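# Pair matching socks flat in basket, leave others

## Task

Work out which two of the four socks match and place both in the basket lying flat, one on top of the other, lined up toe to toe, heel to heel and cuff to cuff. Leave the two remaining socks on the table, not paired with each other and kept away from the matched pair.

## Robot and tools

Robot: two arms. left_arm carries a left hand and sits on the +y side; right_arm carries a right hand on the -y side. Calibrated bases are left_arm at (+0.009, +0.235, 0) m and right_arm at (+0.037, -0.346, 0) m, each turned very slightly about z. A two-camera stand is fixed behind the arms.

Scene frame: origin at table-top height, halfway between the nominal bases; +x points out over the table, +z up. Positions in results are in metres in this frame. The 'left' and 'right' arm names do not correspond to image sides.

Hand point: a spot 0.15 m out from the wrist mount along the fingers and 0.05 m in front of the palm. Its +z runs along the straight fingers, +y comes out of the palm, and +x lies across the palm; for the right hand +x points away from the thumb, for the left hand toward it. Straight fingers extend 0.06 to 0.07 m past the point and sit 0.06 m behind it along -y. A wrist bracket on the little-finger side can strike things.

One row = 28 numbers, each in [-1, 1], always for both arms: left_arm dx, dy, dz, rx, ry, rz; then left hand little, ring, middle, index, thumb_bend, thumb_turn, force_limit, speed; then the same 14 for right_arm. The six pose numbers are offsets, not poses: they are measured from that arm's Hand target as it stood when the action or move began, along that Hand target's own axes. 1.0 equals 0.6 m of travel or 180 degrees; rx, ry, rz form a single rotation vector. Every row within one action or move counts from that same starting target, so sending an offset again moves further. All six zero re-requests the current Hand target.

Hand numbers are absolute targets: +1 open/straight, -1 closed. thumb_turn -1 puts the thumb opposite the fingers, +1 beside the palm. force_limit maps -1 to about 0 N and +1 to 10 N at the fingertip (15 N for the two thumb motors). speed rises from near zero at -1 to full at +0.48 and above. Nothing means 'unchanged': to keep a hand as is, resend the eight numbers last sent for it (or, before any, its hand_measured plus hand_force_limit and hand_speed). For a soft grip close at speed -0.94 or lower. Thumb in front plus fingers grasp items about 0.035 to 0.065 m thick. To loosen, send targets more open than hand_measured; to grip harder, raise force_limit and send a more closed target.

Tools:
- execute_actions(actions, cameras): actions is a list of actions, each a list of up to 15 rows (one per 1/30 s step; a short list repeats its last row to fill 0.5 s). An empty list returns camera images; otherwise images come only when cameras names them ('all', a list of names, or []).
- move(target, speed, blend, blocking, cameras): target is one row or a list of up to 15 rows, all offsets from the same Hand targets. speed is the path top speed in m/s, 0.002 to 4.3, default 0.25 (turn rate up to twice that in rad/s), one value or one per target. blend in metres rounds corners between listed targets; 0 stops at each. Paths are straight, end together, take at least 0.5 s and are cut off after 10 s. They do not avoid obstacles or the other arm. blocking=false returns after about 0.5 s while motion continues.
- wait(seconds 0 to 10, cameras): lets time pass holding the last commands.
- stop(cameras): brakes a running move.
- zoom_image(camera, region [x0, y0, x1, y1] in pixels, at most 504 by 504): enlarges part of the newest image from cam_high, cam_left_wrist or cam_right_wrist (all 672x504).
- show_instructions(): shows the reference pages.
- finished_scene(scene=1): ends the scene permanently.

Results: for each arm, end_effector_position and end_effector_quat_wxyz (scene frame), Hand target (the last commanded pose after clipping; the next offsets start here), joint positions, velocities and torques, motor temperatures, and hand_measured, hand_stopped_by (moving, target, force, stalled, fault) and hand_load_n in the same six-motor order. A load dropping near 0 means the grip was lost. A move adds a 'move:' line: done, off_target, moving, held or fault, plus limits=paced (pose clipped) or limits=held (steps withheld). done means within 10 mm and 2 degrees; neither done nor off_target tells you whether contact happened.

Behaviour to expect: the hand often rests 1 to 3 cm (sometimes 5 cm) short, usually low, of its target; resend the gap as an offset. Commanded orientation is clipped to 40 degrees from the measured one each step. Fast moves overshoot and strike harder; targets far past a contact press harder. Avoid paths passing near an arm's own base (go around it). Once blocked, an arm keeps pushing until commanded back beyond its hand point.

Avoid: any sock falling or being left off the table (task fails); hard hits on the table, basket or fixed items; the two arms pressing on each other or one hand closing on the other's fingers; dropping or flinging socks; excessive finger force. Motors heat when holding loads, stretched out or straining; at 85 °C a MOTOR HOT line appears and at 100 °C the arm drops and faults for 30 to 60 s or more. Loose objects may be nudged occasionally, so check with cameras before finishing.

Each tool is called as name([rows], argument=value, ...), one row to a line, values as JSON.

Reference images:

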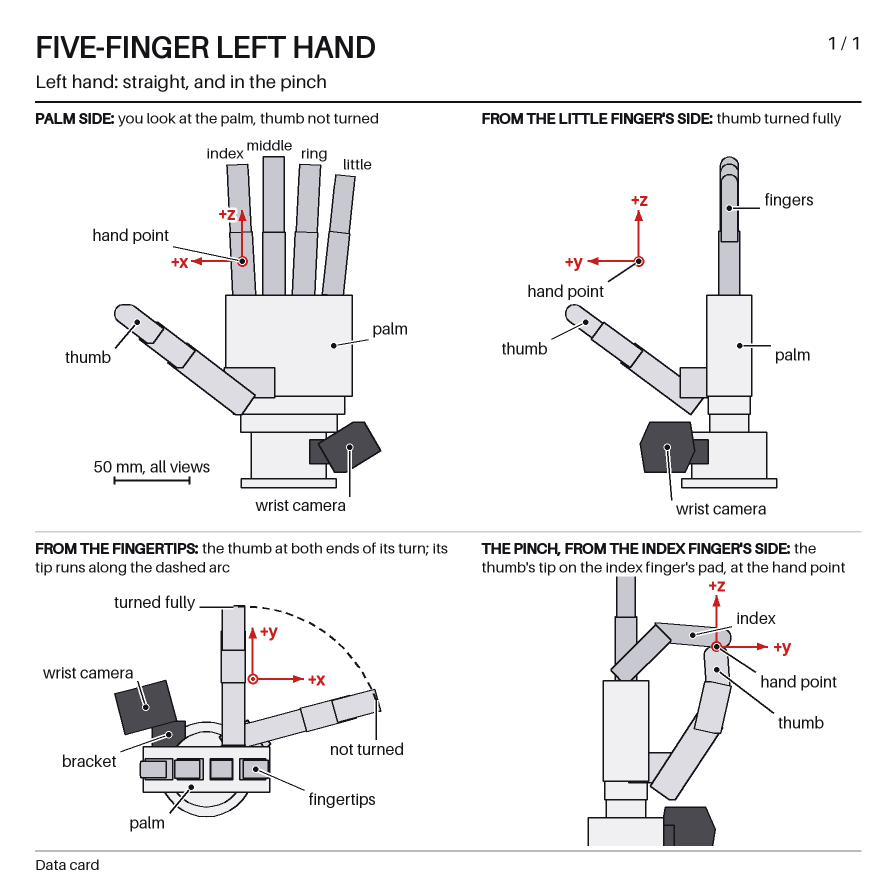

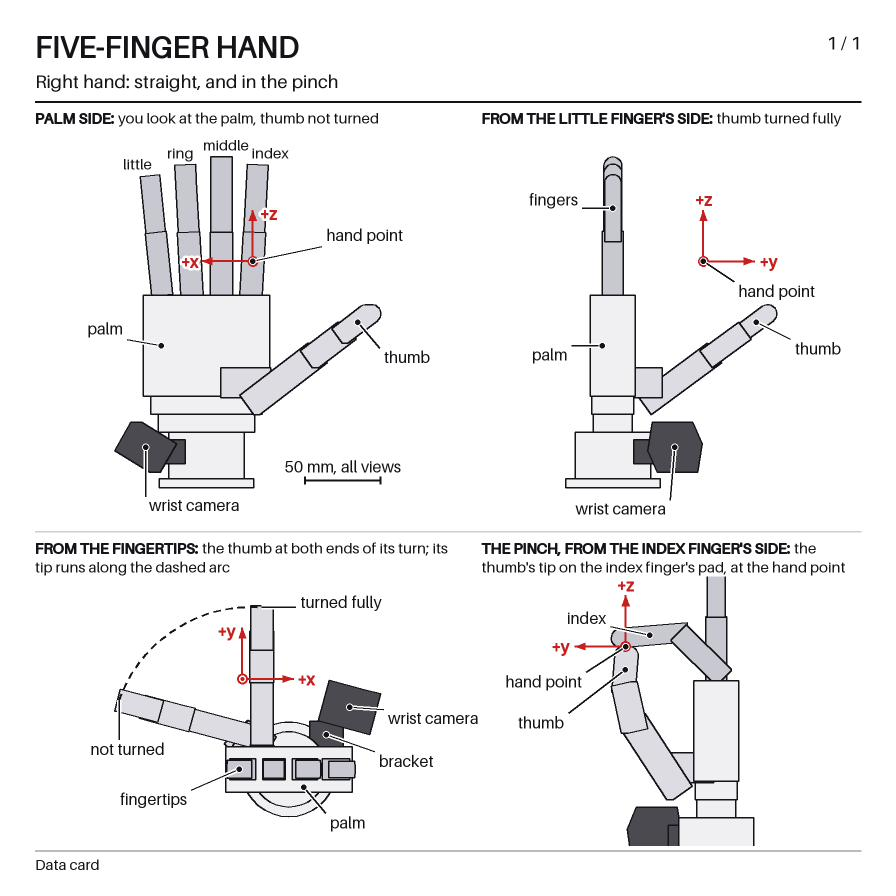

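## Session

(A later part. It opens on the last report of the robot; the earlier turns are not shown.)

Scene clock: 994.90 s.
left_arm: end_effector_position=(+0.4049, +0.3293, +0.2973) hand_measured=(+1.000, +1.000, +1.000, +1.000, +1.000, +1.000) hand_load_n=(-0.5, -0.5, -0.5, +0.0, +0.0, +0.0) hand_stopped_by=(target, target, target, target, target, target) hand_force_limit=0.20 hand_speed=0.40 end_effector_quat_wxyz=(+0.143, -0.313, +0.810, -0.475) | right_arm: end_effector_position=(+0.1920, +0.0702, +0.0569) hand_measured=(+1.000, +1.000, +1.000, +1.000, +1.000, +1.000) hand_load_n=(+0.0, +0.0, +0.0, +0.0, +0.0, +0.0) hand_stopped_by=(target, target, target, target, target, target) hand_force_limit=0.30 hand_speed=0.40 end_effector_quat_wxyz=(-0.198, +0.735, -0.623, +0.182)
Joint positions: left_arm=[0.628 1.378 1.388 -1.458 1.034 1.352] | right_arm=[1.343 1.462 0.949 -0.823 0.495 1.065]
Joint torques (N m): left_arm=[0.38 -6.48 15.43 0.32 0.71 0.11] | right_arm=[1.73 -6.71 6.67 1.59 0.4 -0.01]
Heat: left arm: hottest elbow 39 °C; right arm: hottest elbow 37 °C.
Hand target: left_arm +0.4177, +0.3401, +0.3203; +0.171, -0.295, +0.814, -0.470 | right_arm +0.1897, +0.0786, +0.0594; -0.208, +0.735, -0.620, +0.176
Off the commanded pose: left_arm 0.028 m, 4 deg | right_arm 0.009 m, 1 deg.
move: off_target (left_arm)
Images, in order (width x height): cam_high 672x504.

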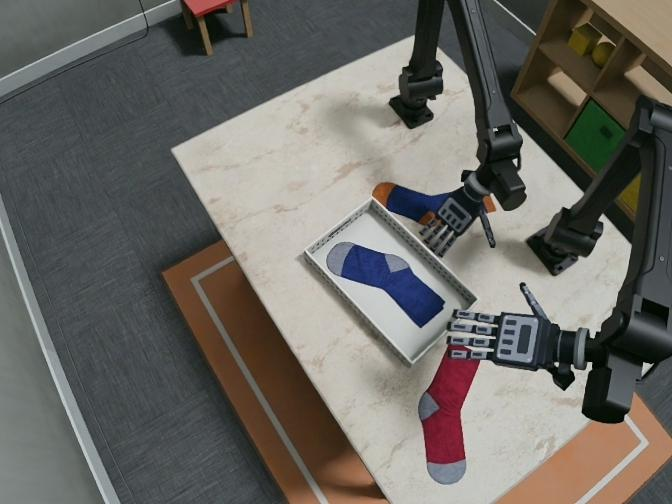

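move([
  [0,0,0,0,0,0,1,1,1,1,1,1,0.2,0.4,0.0145,-0.0711,0.041,0,0,0,1,1,1,1,1,1,0.3,0.4],
], speed=0.06, cameras=["cam_high"])

zoom_image(camera="cam_high", region=[300, 160, 500, 360])

Scene clock: 996.57 s.
left_arm: end_effector_position=(+0.4049, +0.3293, +0.2973) hand_measured=(+1.000, +1.000, +1.000, +1.000, +1.000, +1.000) hand_load_n=(+0.0, +0.0, +0.0, +0.0, +0.0, +0.0) hand_stopped_by=(target, target, target, target, target, target) hand_force_limit=0.20 hand_speed=0.40 end_effector_quat_wxyz=(+0.143, -0.313, +0.810, -0.475) | right_arm: end_effector_position=(+0.2288, +0.0601, +0.0492) hand_measured=(+1.000, +1.000, +1.000, +1.000, +1.000, +1.000) hand_load_n=(+0.0, +0.0, +0.0, +0.0, +0.0, +0.0) hand_stopped_by=(target, target, target, target, target, target) hand_force_limit=0.30 hand_speed=0.40 end_effector_quat_wxyz=(-0.189, +0.740, -0.620, +0.183)
Joint positions: left_arm=[0.628 1.378 1.388 -1.458 1.034 1.352] | right_arm=[1.246 1.483 0.949 -0.771 0.466 0.952]
Joint torques (N m): left_arm=[-0.32 -6.89 15.45 0.44 0.71 0.12] | right_arm=[-0.32 -6.01 9.09 1.76 0.27 -0.14]
Heat: left arm: hottest elbow 39 °C; right arm: hottest elbow 37 °C.
Hand target: left_arm +0.4177, +0.3401, +0.3203; +0.171, -0.295, +0.814, -0.470 | right_arm +0.2397, +0.0783, +0.0609; -0.208, +0.735, -0.620, +0.177
Off the commanded pose: left_arm 0.028 m, 4 deg | right_arm 0.024 m, 2 deg.
move: off_target (left_arm, right_arm)
Images, in order (width x height): cam_high 672x504.

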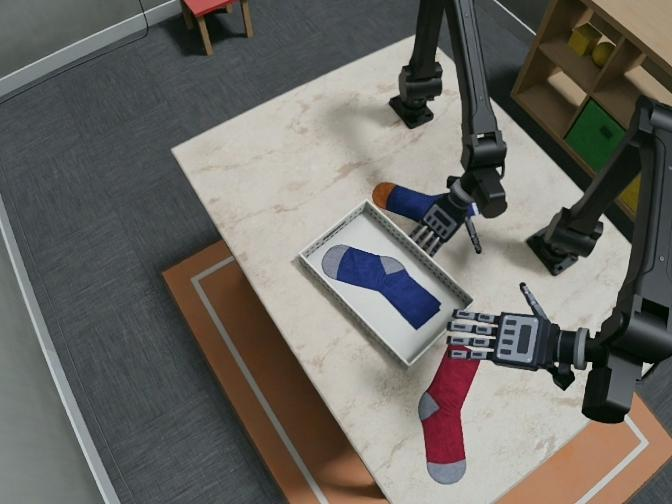

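Scaled by 2.520.

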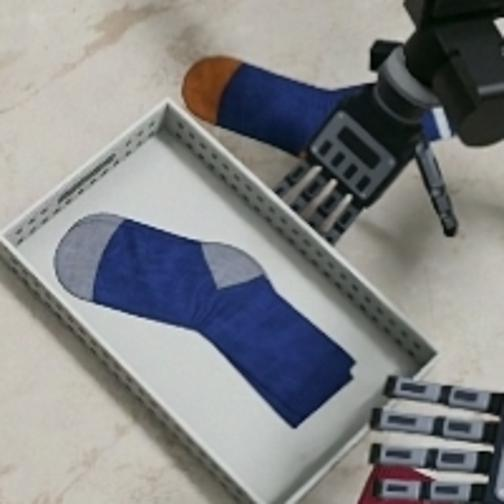

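move([
  [0,0,0,0,0,0,1,1,1,1,1,1,0.2,0.4,0.0058,-0.0284,0.0164,0,0,0,1,1,1,1,1,1,0.3,0.4],
], speed=0.06, cameras=["cam_high"])

zoom_image(camera="cam_high", region=[300, 160, 500, 360])

Scene clock: 997.63 s.
left_arm: end_effector_position=(+0.4049, +0.3293, +0.2973) hand_measured=(+1.000, +1.000, +1.000, +1.000, +1.000, +1.000) hand_load_n=(+0.0, +0.0, +0.0, +0.0, +0.0, +0.0) hand_stopped_by=(target, target, target, target, target, target) hand_force_limit=0.20 hand_speed=0.40 end_effector_quat_wxyz=(+0.143, -0.313, +0.810, -0.475) | right_arm: end_effector_position=(+0.2448, +0.0557, +0.0460) hand_measured=(+1.000, +1.000, +1.000, +1.000, +1.000, +1.000) hand_load_n=(+0.0, +0.0, +0.0, -0.5, +0.0, +0.0) hand_stopped_by=(target, target, target, target, target, target) hand_force_limit=0.30 hand_speed=0.40 end_effector_quat_wxyz=(-0.184, +0.741, -0.619, +0.183)
Joint positions: left_arm=[0.628 1.378 1.388 -1.458 1.034 1.352] | right_arm=[1.204 1.496 0.955 -0.753 0.451 0.906]
Joint torques (N m): left_arm=[-0.03 -7.47 15.36 0.4 0.73 0.12] | right_arm=[-0.03 -5.48 9.87 1.78 0.22 -0.11]
Heat: left arm: hottest elbow 39 °C; right arm: hottest elbow 37 °C.
Hand target: left_arm +0.4177, +0.3401, +0.3203; +0.171, -0.295, +0.814, -0.470 | right_arm +0.2596, +0.0782, +0.0615; -0.208, +0.735, -0.620, +0.176
Off the commanded pose: left_arm 0.028 m, 4 deg | right_arm 0.031 m, 3 deg.
move: off_target (left_arm, right_arm)
Images, in order (width x height): cam_high 672x504.

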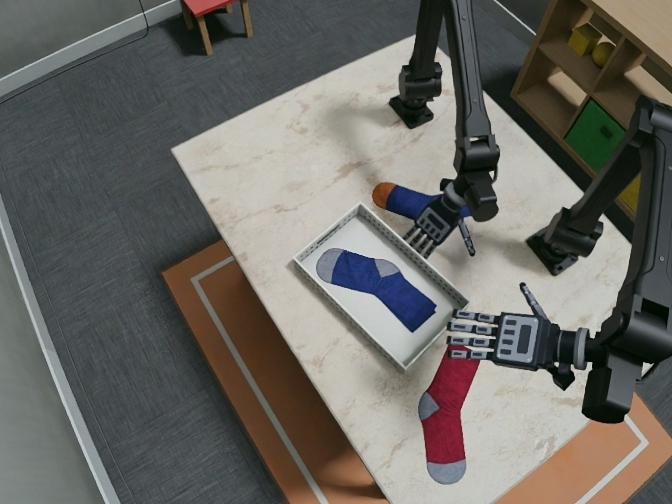

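Scaled by 2.520.

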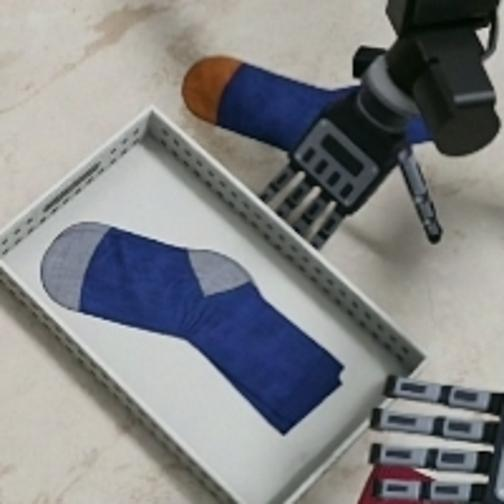

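move([
  [0,0,0,0,0,0,1,1,1,1,1,1,0.2,0.4,0,-0.1167,-0.202,0,0,0,1,1,1,1,1,1,0.3,0.4],
  [0,0,0,0,0,0,1,1,1,1,1,1,0.2,0.4,0.1487,-0.2458,-0.24,0.0677,-0.1666,-0.1666,1,1,1,1,1,1,0.3,0.4],
  [0,0,0,0,0,0,1,1,1,1,1,1,0.2,0.4,0.365,-0.4768,-0.1068,0.1354,-0.3332,-0.3331,1,1,1,1,1,1,0.3,0.4],
], speed=[0.12,0.18,0.18], blend=[0,0.03,0], cameras=["cam_high","cam_right_wrist"])

zoom_image(camera="cam_high", region=[280, 170, 500, 390])

Scene clock: 1005.03 s.
left_arm: end_effector_position=(+0.4049, +0.3293, +0.2973) hand_measured=(+1.000, +1.000, +1.000, +1.000, +1.000, +1.000) hand_load_n=(+0.0, +0.0, +0.0, +0.0, +0.0, +0.0) hand_stopped_by=(target, target, target, target, target, target) hand_force_limit=0.20 hand_speed=0.40 end_effector_quat_wxyz=(+0.143, -0.313, +0.810, -0.475) | right_arm: end_effector_position=(+0.4900, -0.1035, +0.2471) hand_measured=(+1.000, +1.000, +1.000, +1.000, +1.000, +1.000) hand_load_n=(+0.0, +0.0, +0.0, +0.0, +0.0, +0.0) hand_stopped_by=(target, target, target, target, target, target) hand_force_limit=0.30 hand_speed=0.40 end_effector_quat_wxyz=(-0.496, +0.868, +0.022, -0.022)
Joint positions: left_arm=[0.628 1.378 1.388 -1.458 1.034 1.352] | right_arm=[0.271 1.621 1.524 -1.231 -1.022 -1.268]
Joint torques (N m): left_arm=[0.03 -6.95 15.36 0.4 0.71 0.13] | right_arm=[0.44 -8.47 11.45 0.08 -1.05 -0.17]
Heat: left arm: hottest elbow 39 °C; right arm: hottest elbow 37 °C.
Hand target: left_arm +0.4177, +0.3401, +0.3203; +0.171, -0.295, +0.814, -0.470 | right_arm +0.5032, -0.1022, +0.2664; -0.501, +0.865, +0.035, -0.004
Off the commanded pose: left_arm 0.028 m, 4 deg | right_arm 0.024 m, 3 deg.
move: off_target (left_arm, right_arm)
Images, in order (width x height): cam_high 672x504, cam_right_wrist 672x504.

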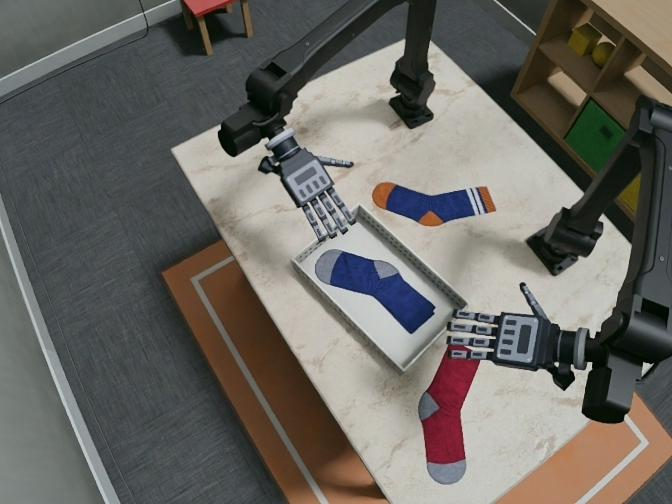

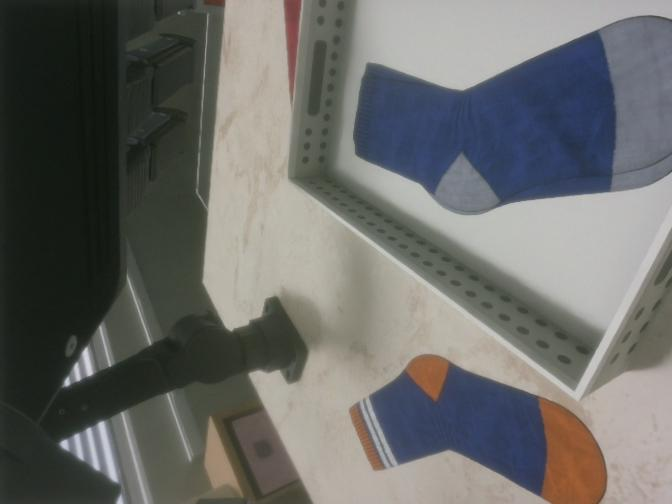

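Scaled by 2.291.

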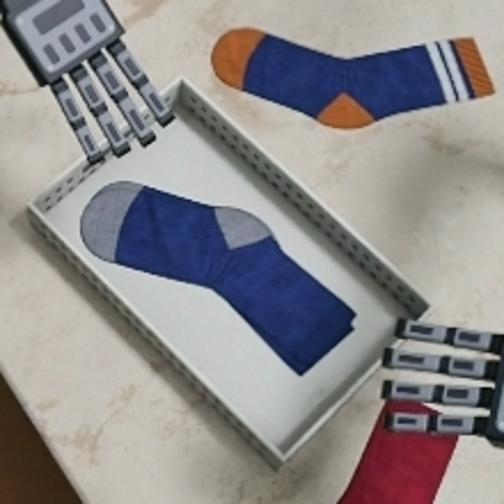

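zoom_image(camera="cam_right_wrist", region=[340, 0, 672, 260])

zoom_image(camera="cam_right_wrist", region=[340, 40, 500, 220])

Scaled by 1.518.

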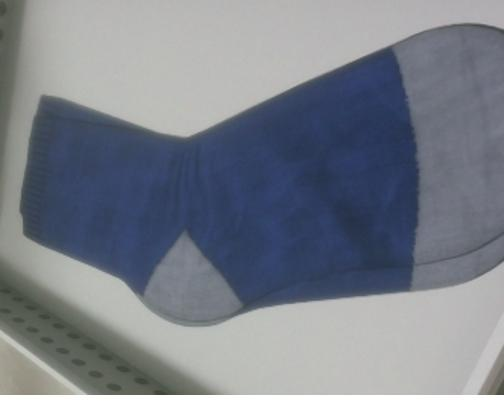

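Scaled by 2.800.

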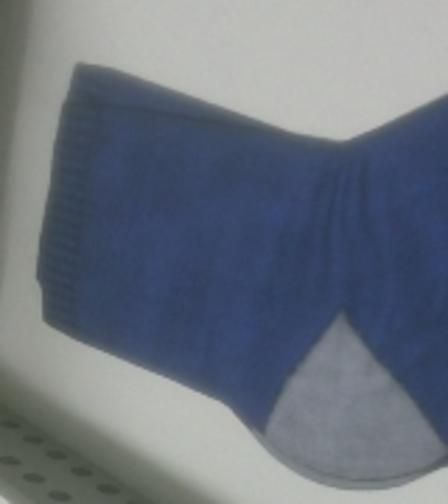

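wait(seconds=0.1, cameras=["cam_left_wrist"])

zoom_image(camera="cam_left_wrist", region=[0, 0, 400, 300])

Scene clock: 1005.43 s.
left_arm: end_effector_position=(+0.4049, +0.3293, +0.2973) hand_measured=(+1.000, +1.000, +1.000, +1.000, +1.000, +1.000) hand_load_n=(+0.0, +0.0, +0.0, +0.0, +0.0, +0.0) hand_stopped_by=(target, target, target, target, target, target) hand_force_limit=0.20 hand_speed=0.40 end_effector_quat_wxyz=(+0.143, -0.313, +0.810, -0.475) | right_arm: end_effector_position=(+0.4900, -0.1035, +0.2471) hand_measured=(+1.000, +1.000, +1.000, +1.000, +1.000, +1.000) hand_load_n=(+0.0, +0.0, +0.0, +0.0, -0.5, +0.0) hand_stopped_by=(target, target, target, target, target, target) hand_force_limit=0.30 hand_speed=0.40 end_effector_quat_wxyz=(-0.496, +0.868, +0.022, -0.022)
Joint positions: left_arm=[0.628 1.378 1.388 -1.458 1.034 1.352] | right_arm=[0.271 1.621 1.524 -1.231 -1.022 -1.269]
Joint torques (N m): left_arm=[0.26 -6.83 15.41 0.53 0.7 0.16] | right_arm=[0.73 -8.47 11.41 0.18 -1.05 -0.11]
Heat: left arm: hottest elbow 39 °C; right arm: hottest elbow 37 °C.
Hand target: left_arm +0.4177, +0.3401, +0.3203; +0.171, -0.295, +0.814, -0.470 | right_arm +0.5032, -0.1022, +0.2664; -0.501, +0.865, +0.035, -0.004
Off the commanded pose: left_arm 0.028 m, 4 deg | right_arm 0.024 m, 3 deg.
wait: 0.10 s; at rest from the start
Images, in order (width x height): cam_left_wrist 672x504.

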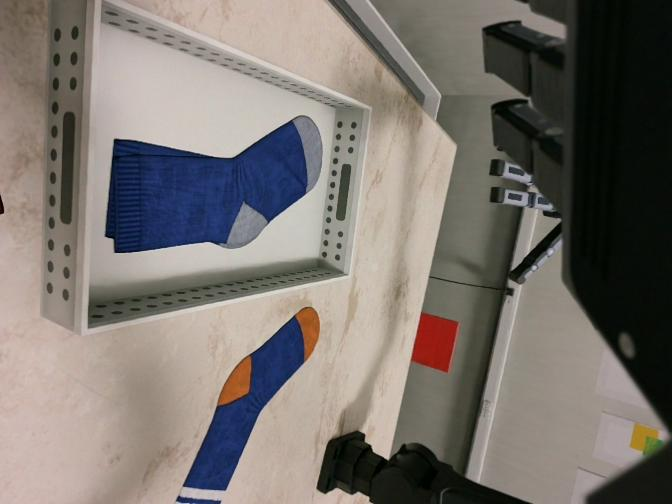

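Scaled by 1.260.

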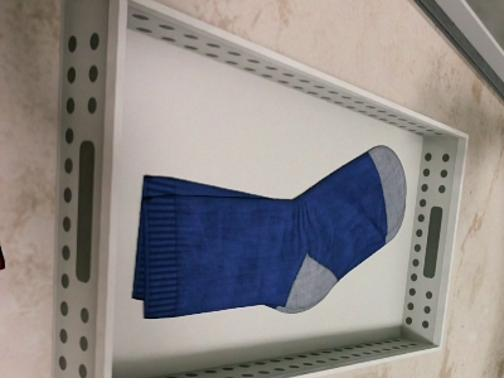

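move([
  [0.0782,0.109,-0.1887,0,0,0,1,1,1,1,1,1,0.2,0.4,-0.0805,0.0398,-0.2021,0,0,0,1,1,1,1,1,1,0.3,0.4],
], speed=0.2, cameras=["cam_high"])

zoom_image(camera="cam_high", region=[280, 170, 500, 390])

zoom_image(camera="cam_high", region=[370, 260, 500, 390])

Scene clock: 1007.33 s.
left_arm: end_effector_position=(+0.2991, +0.4110, +0.3231) hand_measured=(+1.000, +1.000, +1.000, +1.000, +1.000, +1.000) hand_load_n=(+0.0, +0.0, +0.0, +0.0, +0.0, +0.0) hand_stopped_by=(target, target, target, target, target, target) hand_force_limit=0.20 hand_speed=0.40 end_effector_quat_wxyz=(+0.242, -0.352, +0.807, -0.409) | right_arm: end_effector_position=(+0.4546, -0.2223, +0.2814) hand_measured=(+1.000, +1.000, +1.000, +1.000, +1.000, +1.000) hand_load_n=(+0.0, +0.0, +0.0, +0.0, +0.0, +0.0) hand_stopped_by=(target, target, target, target, target, target) hand_force_limit=0.30 hand_speed=0.40 end_effector_quat_wxyz=(-0.499, +0.866, +0.010, -0.016)
Joint positions: left_arm=[0.974 1.221 1.345 -1.679 0.99 1.675] | right_arm=[0.028 1.554 1.537 -1.675 -1.041 -1.69]
Joint torques (N m): left_arm=[-0.67 -5.54 8.83 0.34 0.53 0.14] | right_arm=[1.38 -8.59 10.55 -0.44 -0.9 -0.12]
Heat: left arm: hottest elbow 39 °C; right arm: hottest elbow 37 °C.
Hand target: left_arm +0.2979, +0.4104, +0.3202; +0.171, -0.295, +0.814, -0.470 | right_arm +0.4614, -0.2222, +0.3047; -0.501, +0.865, +0.035, -0.003
Off the commanded pose: left_arm 0.003 m, 13 deg | right_arm 0.024 m, 3 deg.
joint sent to its limit (left arm) — joint 4 (wrist pitch), lower limit. The joint targets are off in orientation, not in position.
joint sent to its limit (right arm) — joint 4 (wrist pitch), lower limit. The joint targets still meet the commanded pose.
move: off_target (left_arm, right_arm)
Images, in order (width x height): cam_high 672x504.

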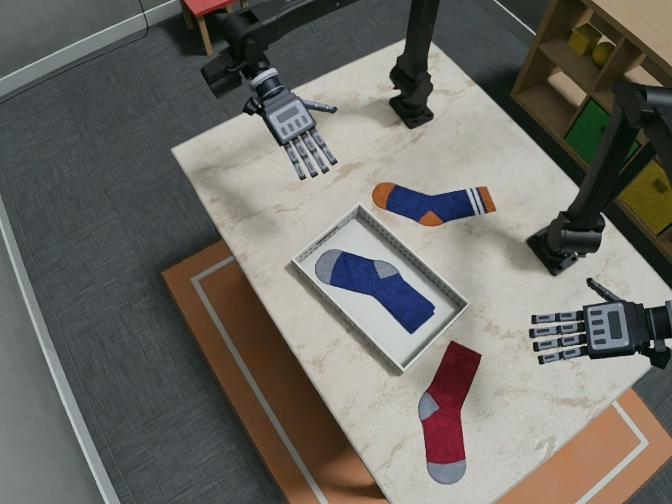

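Scaled by 2.291.

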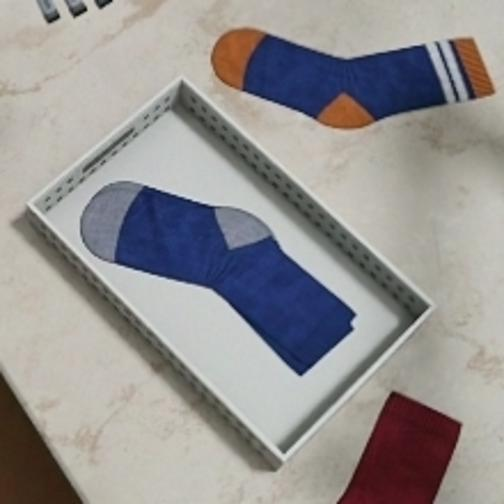

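Scaled by 3.877.

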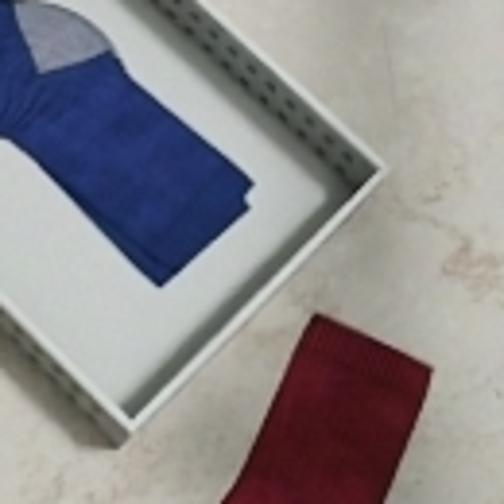

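finished_scene(scene=1)

The scene is finished: the task was done.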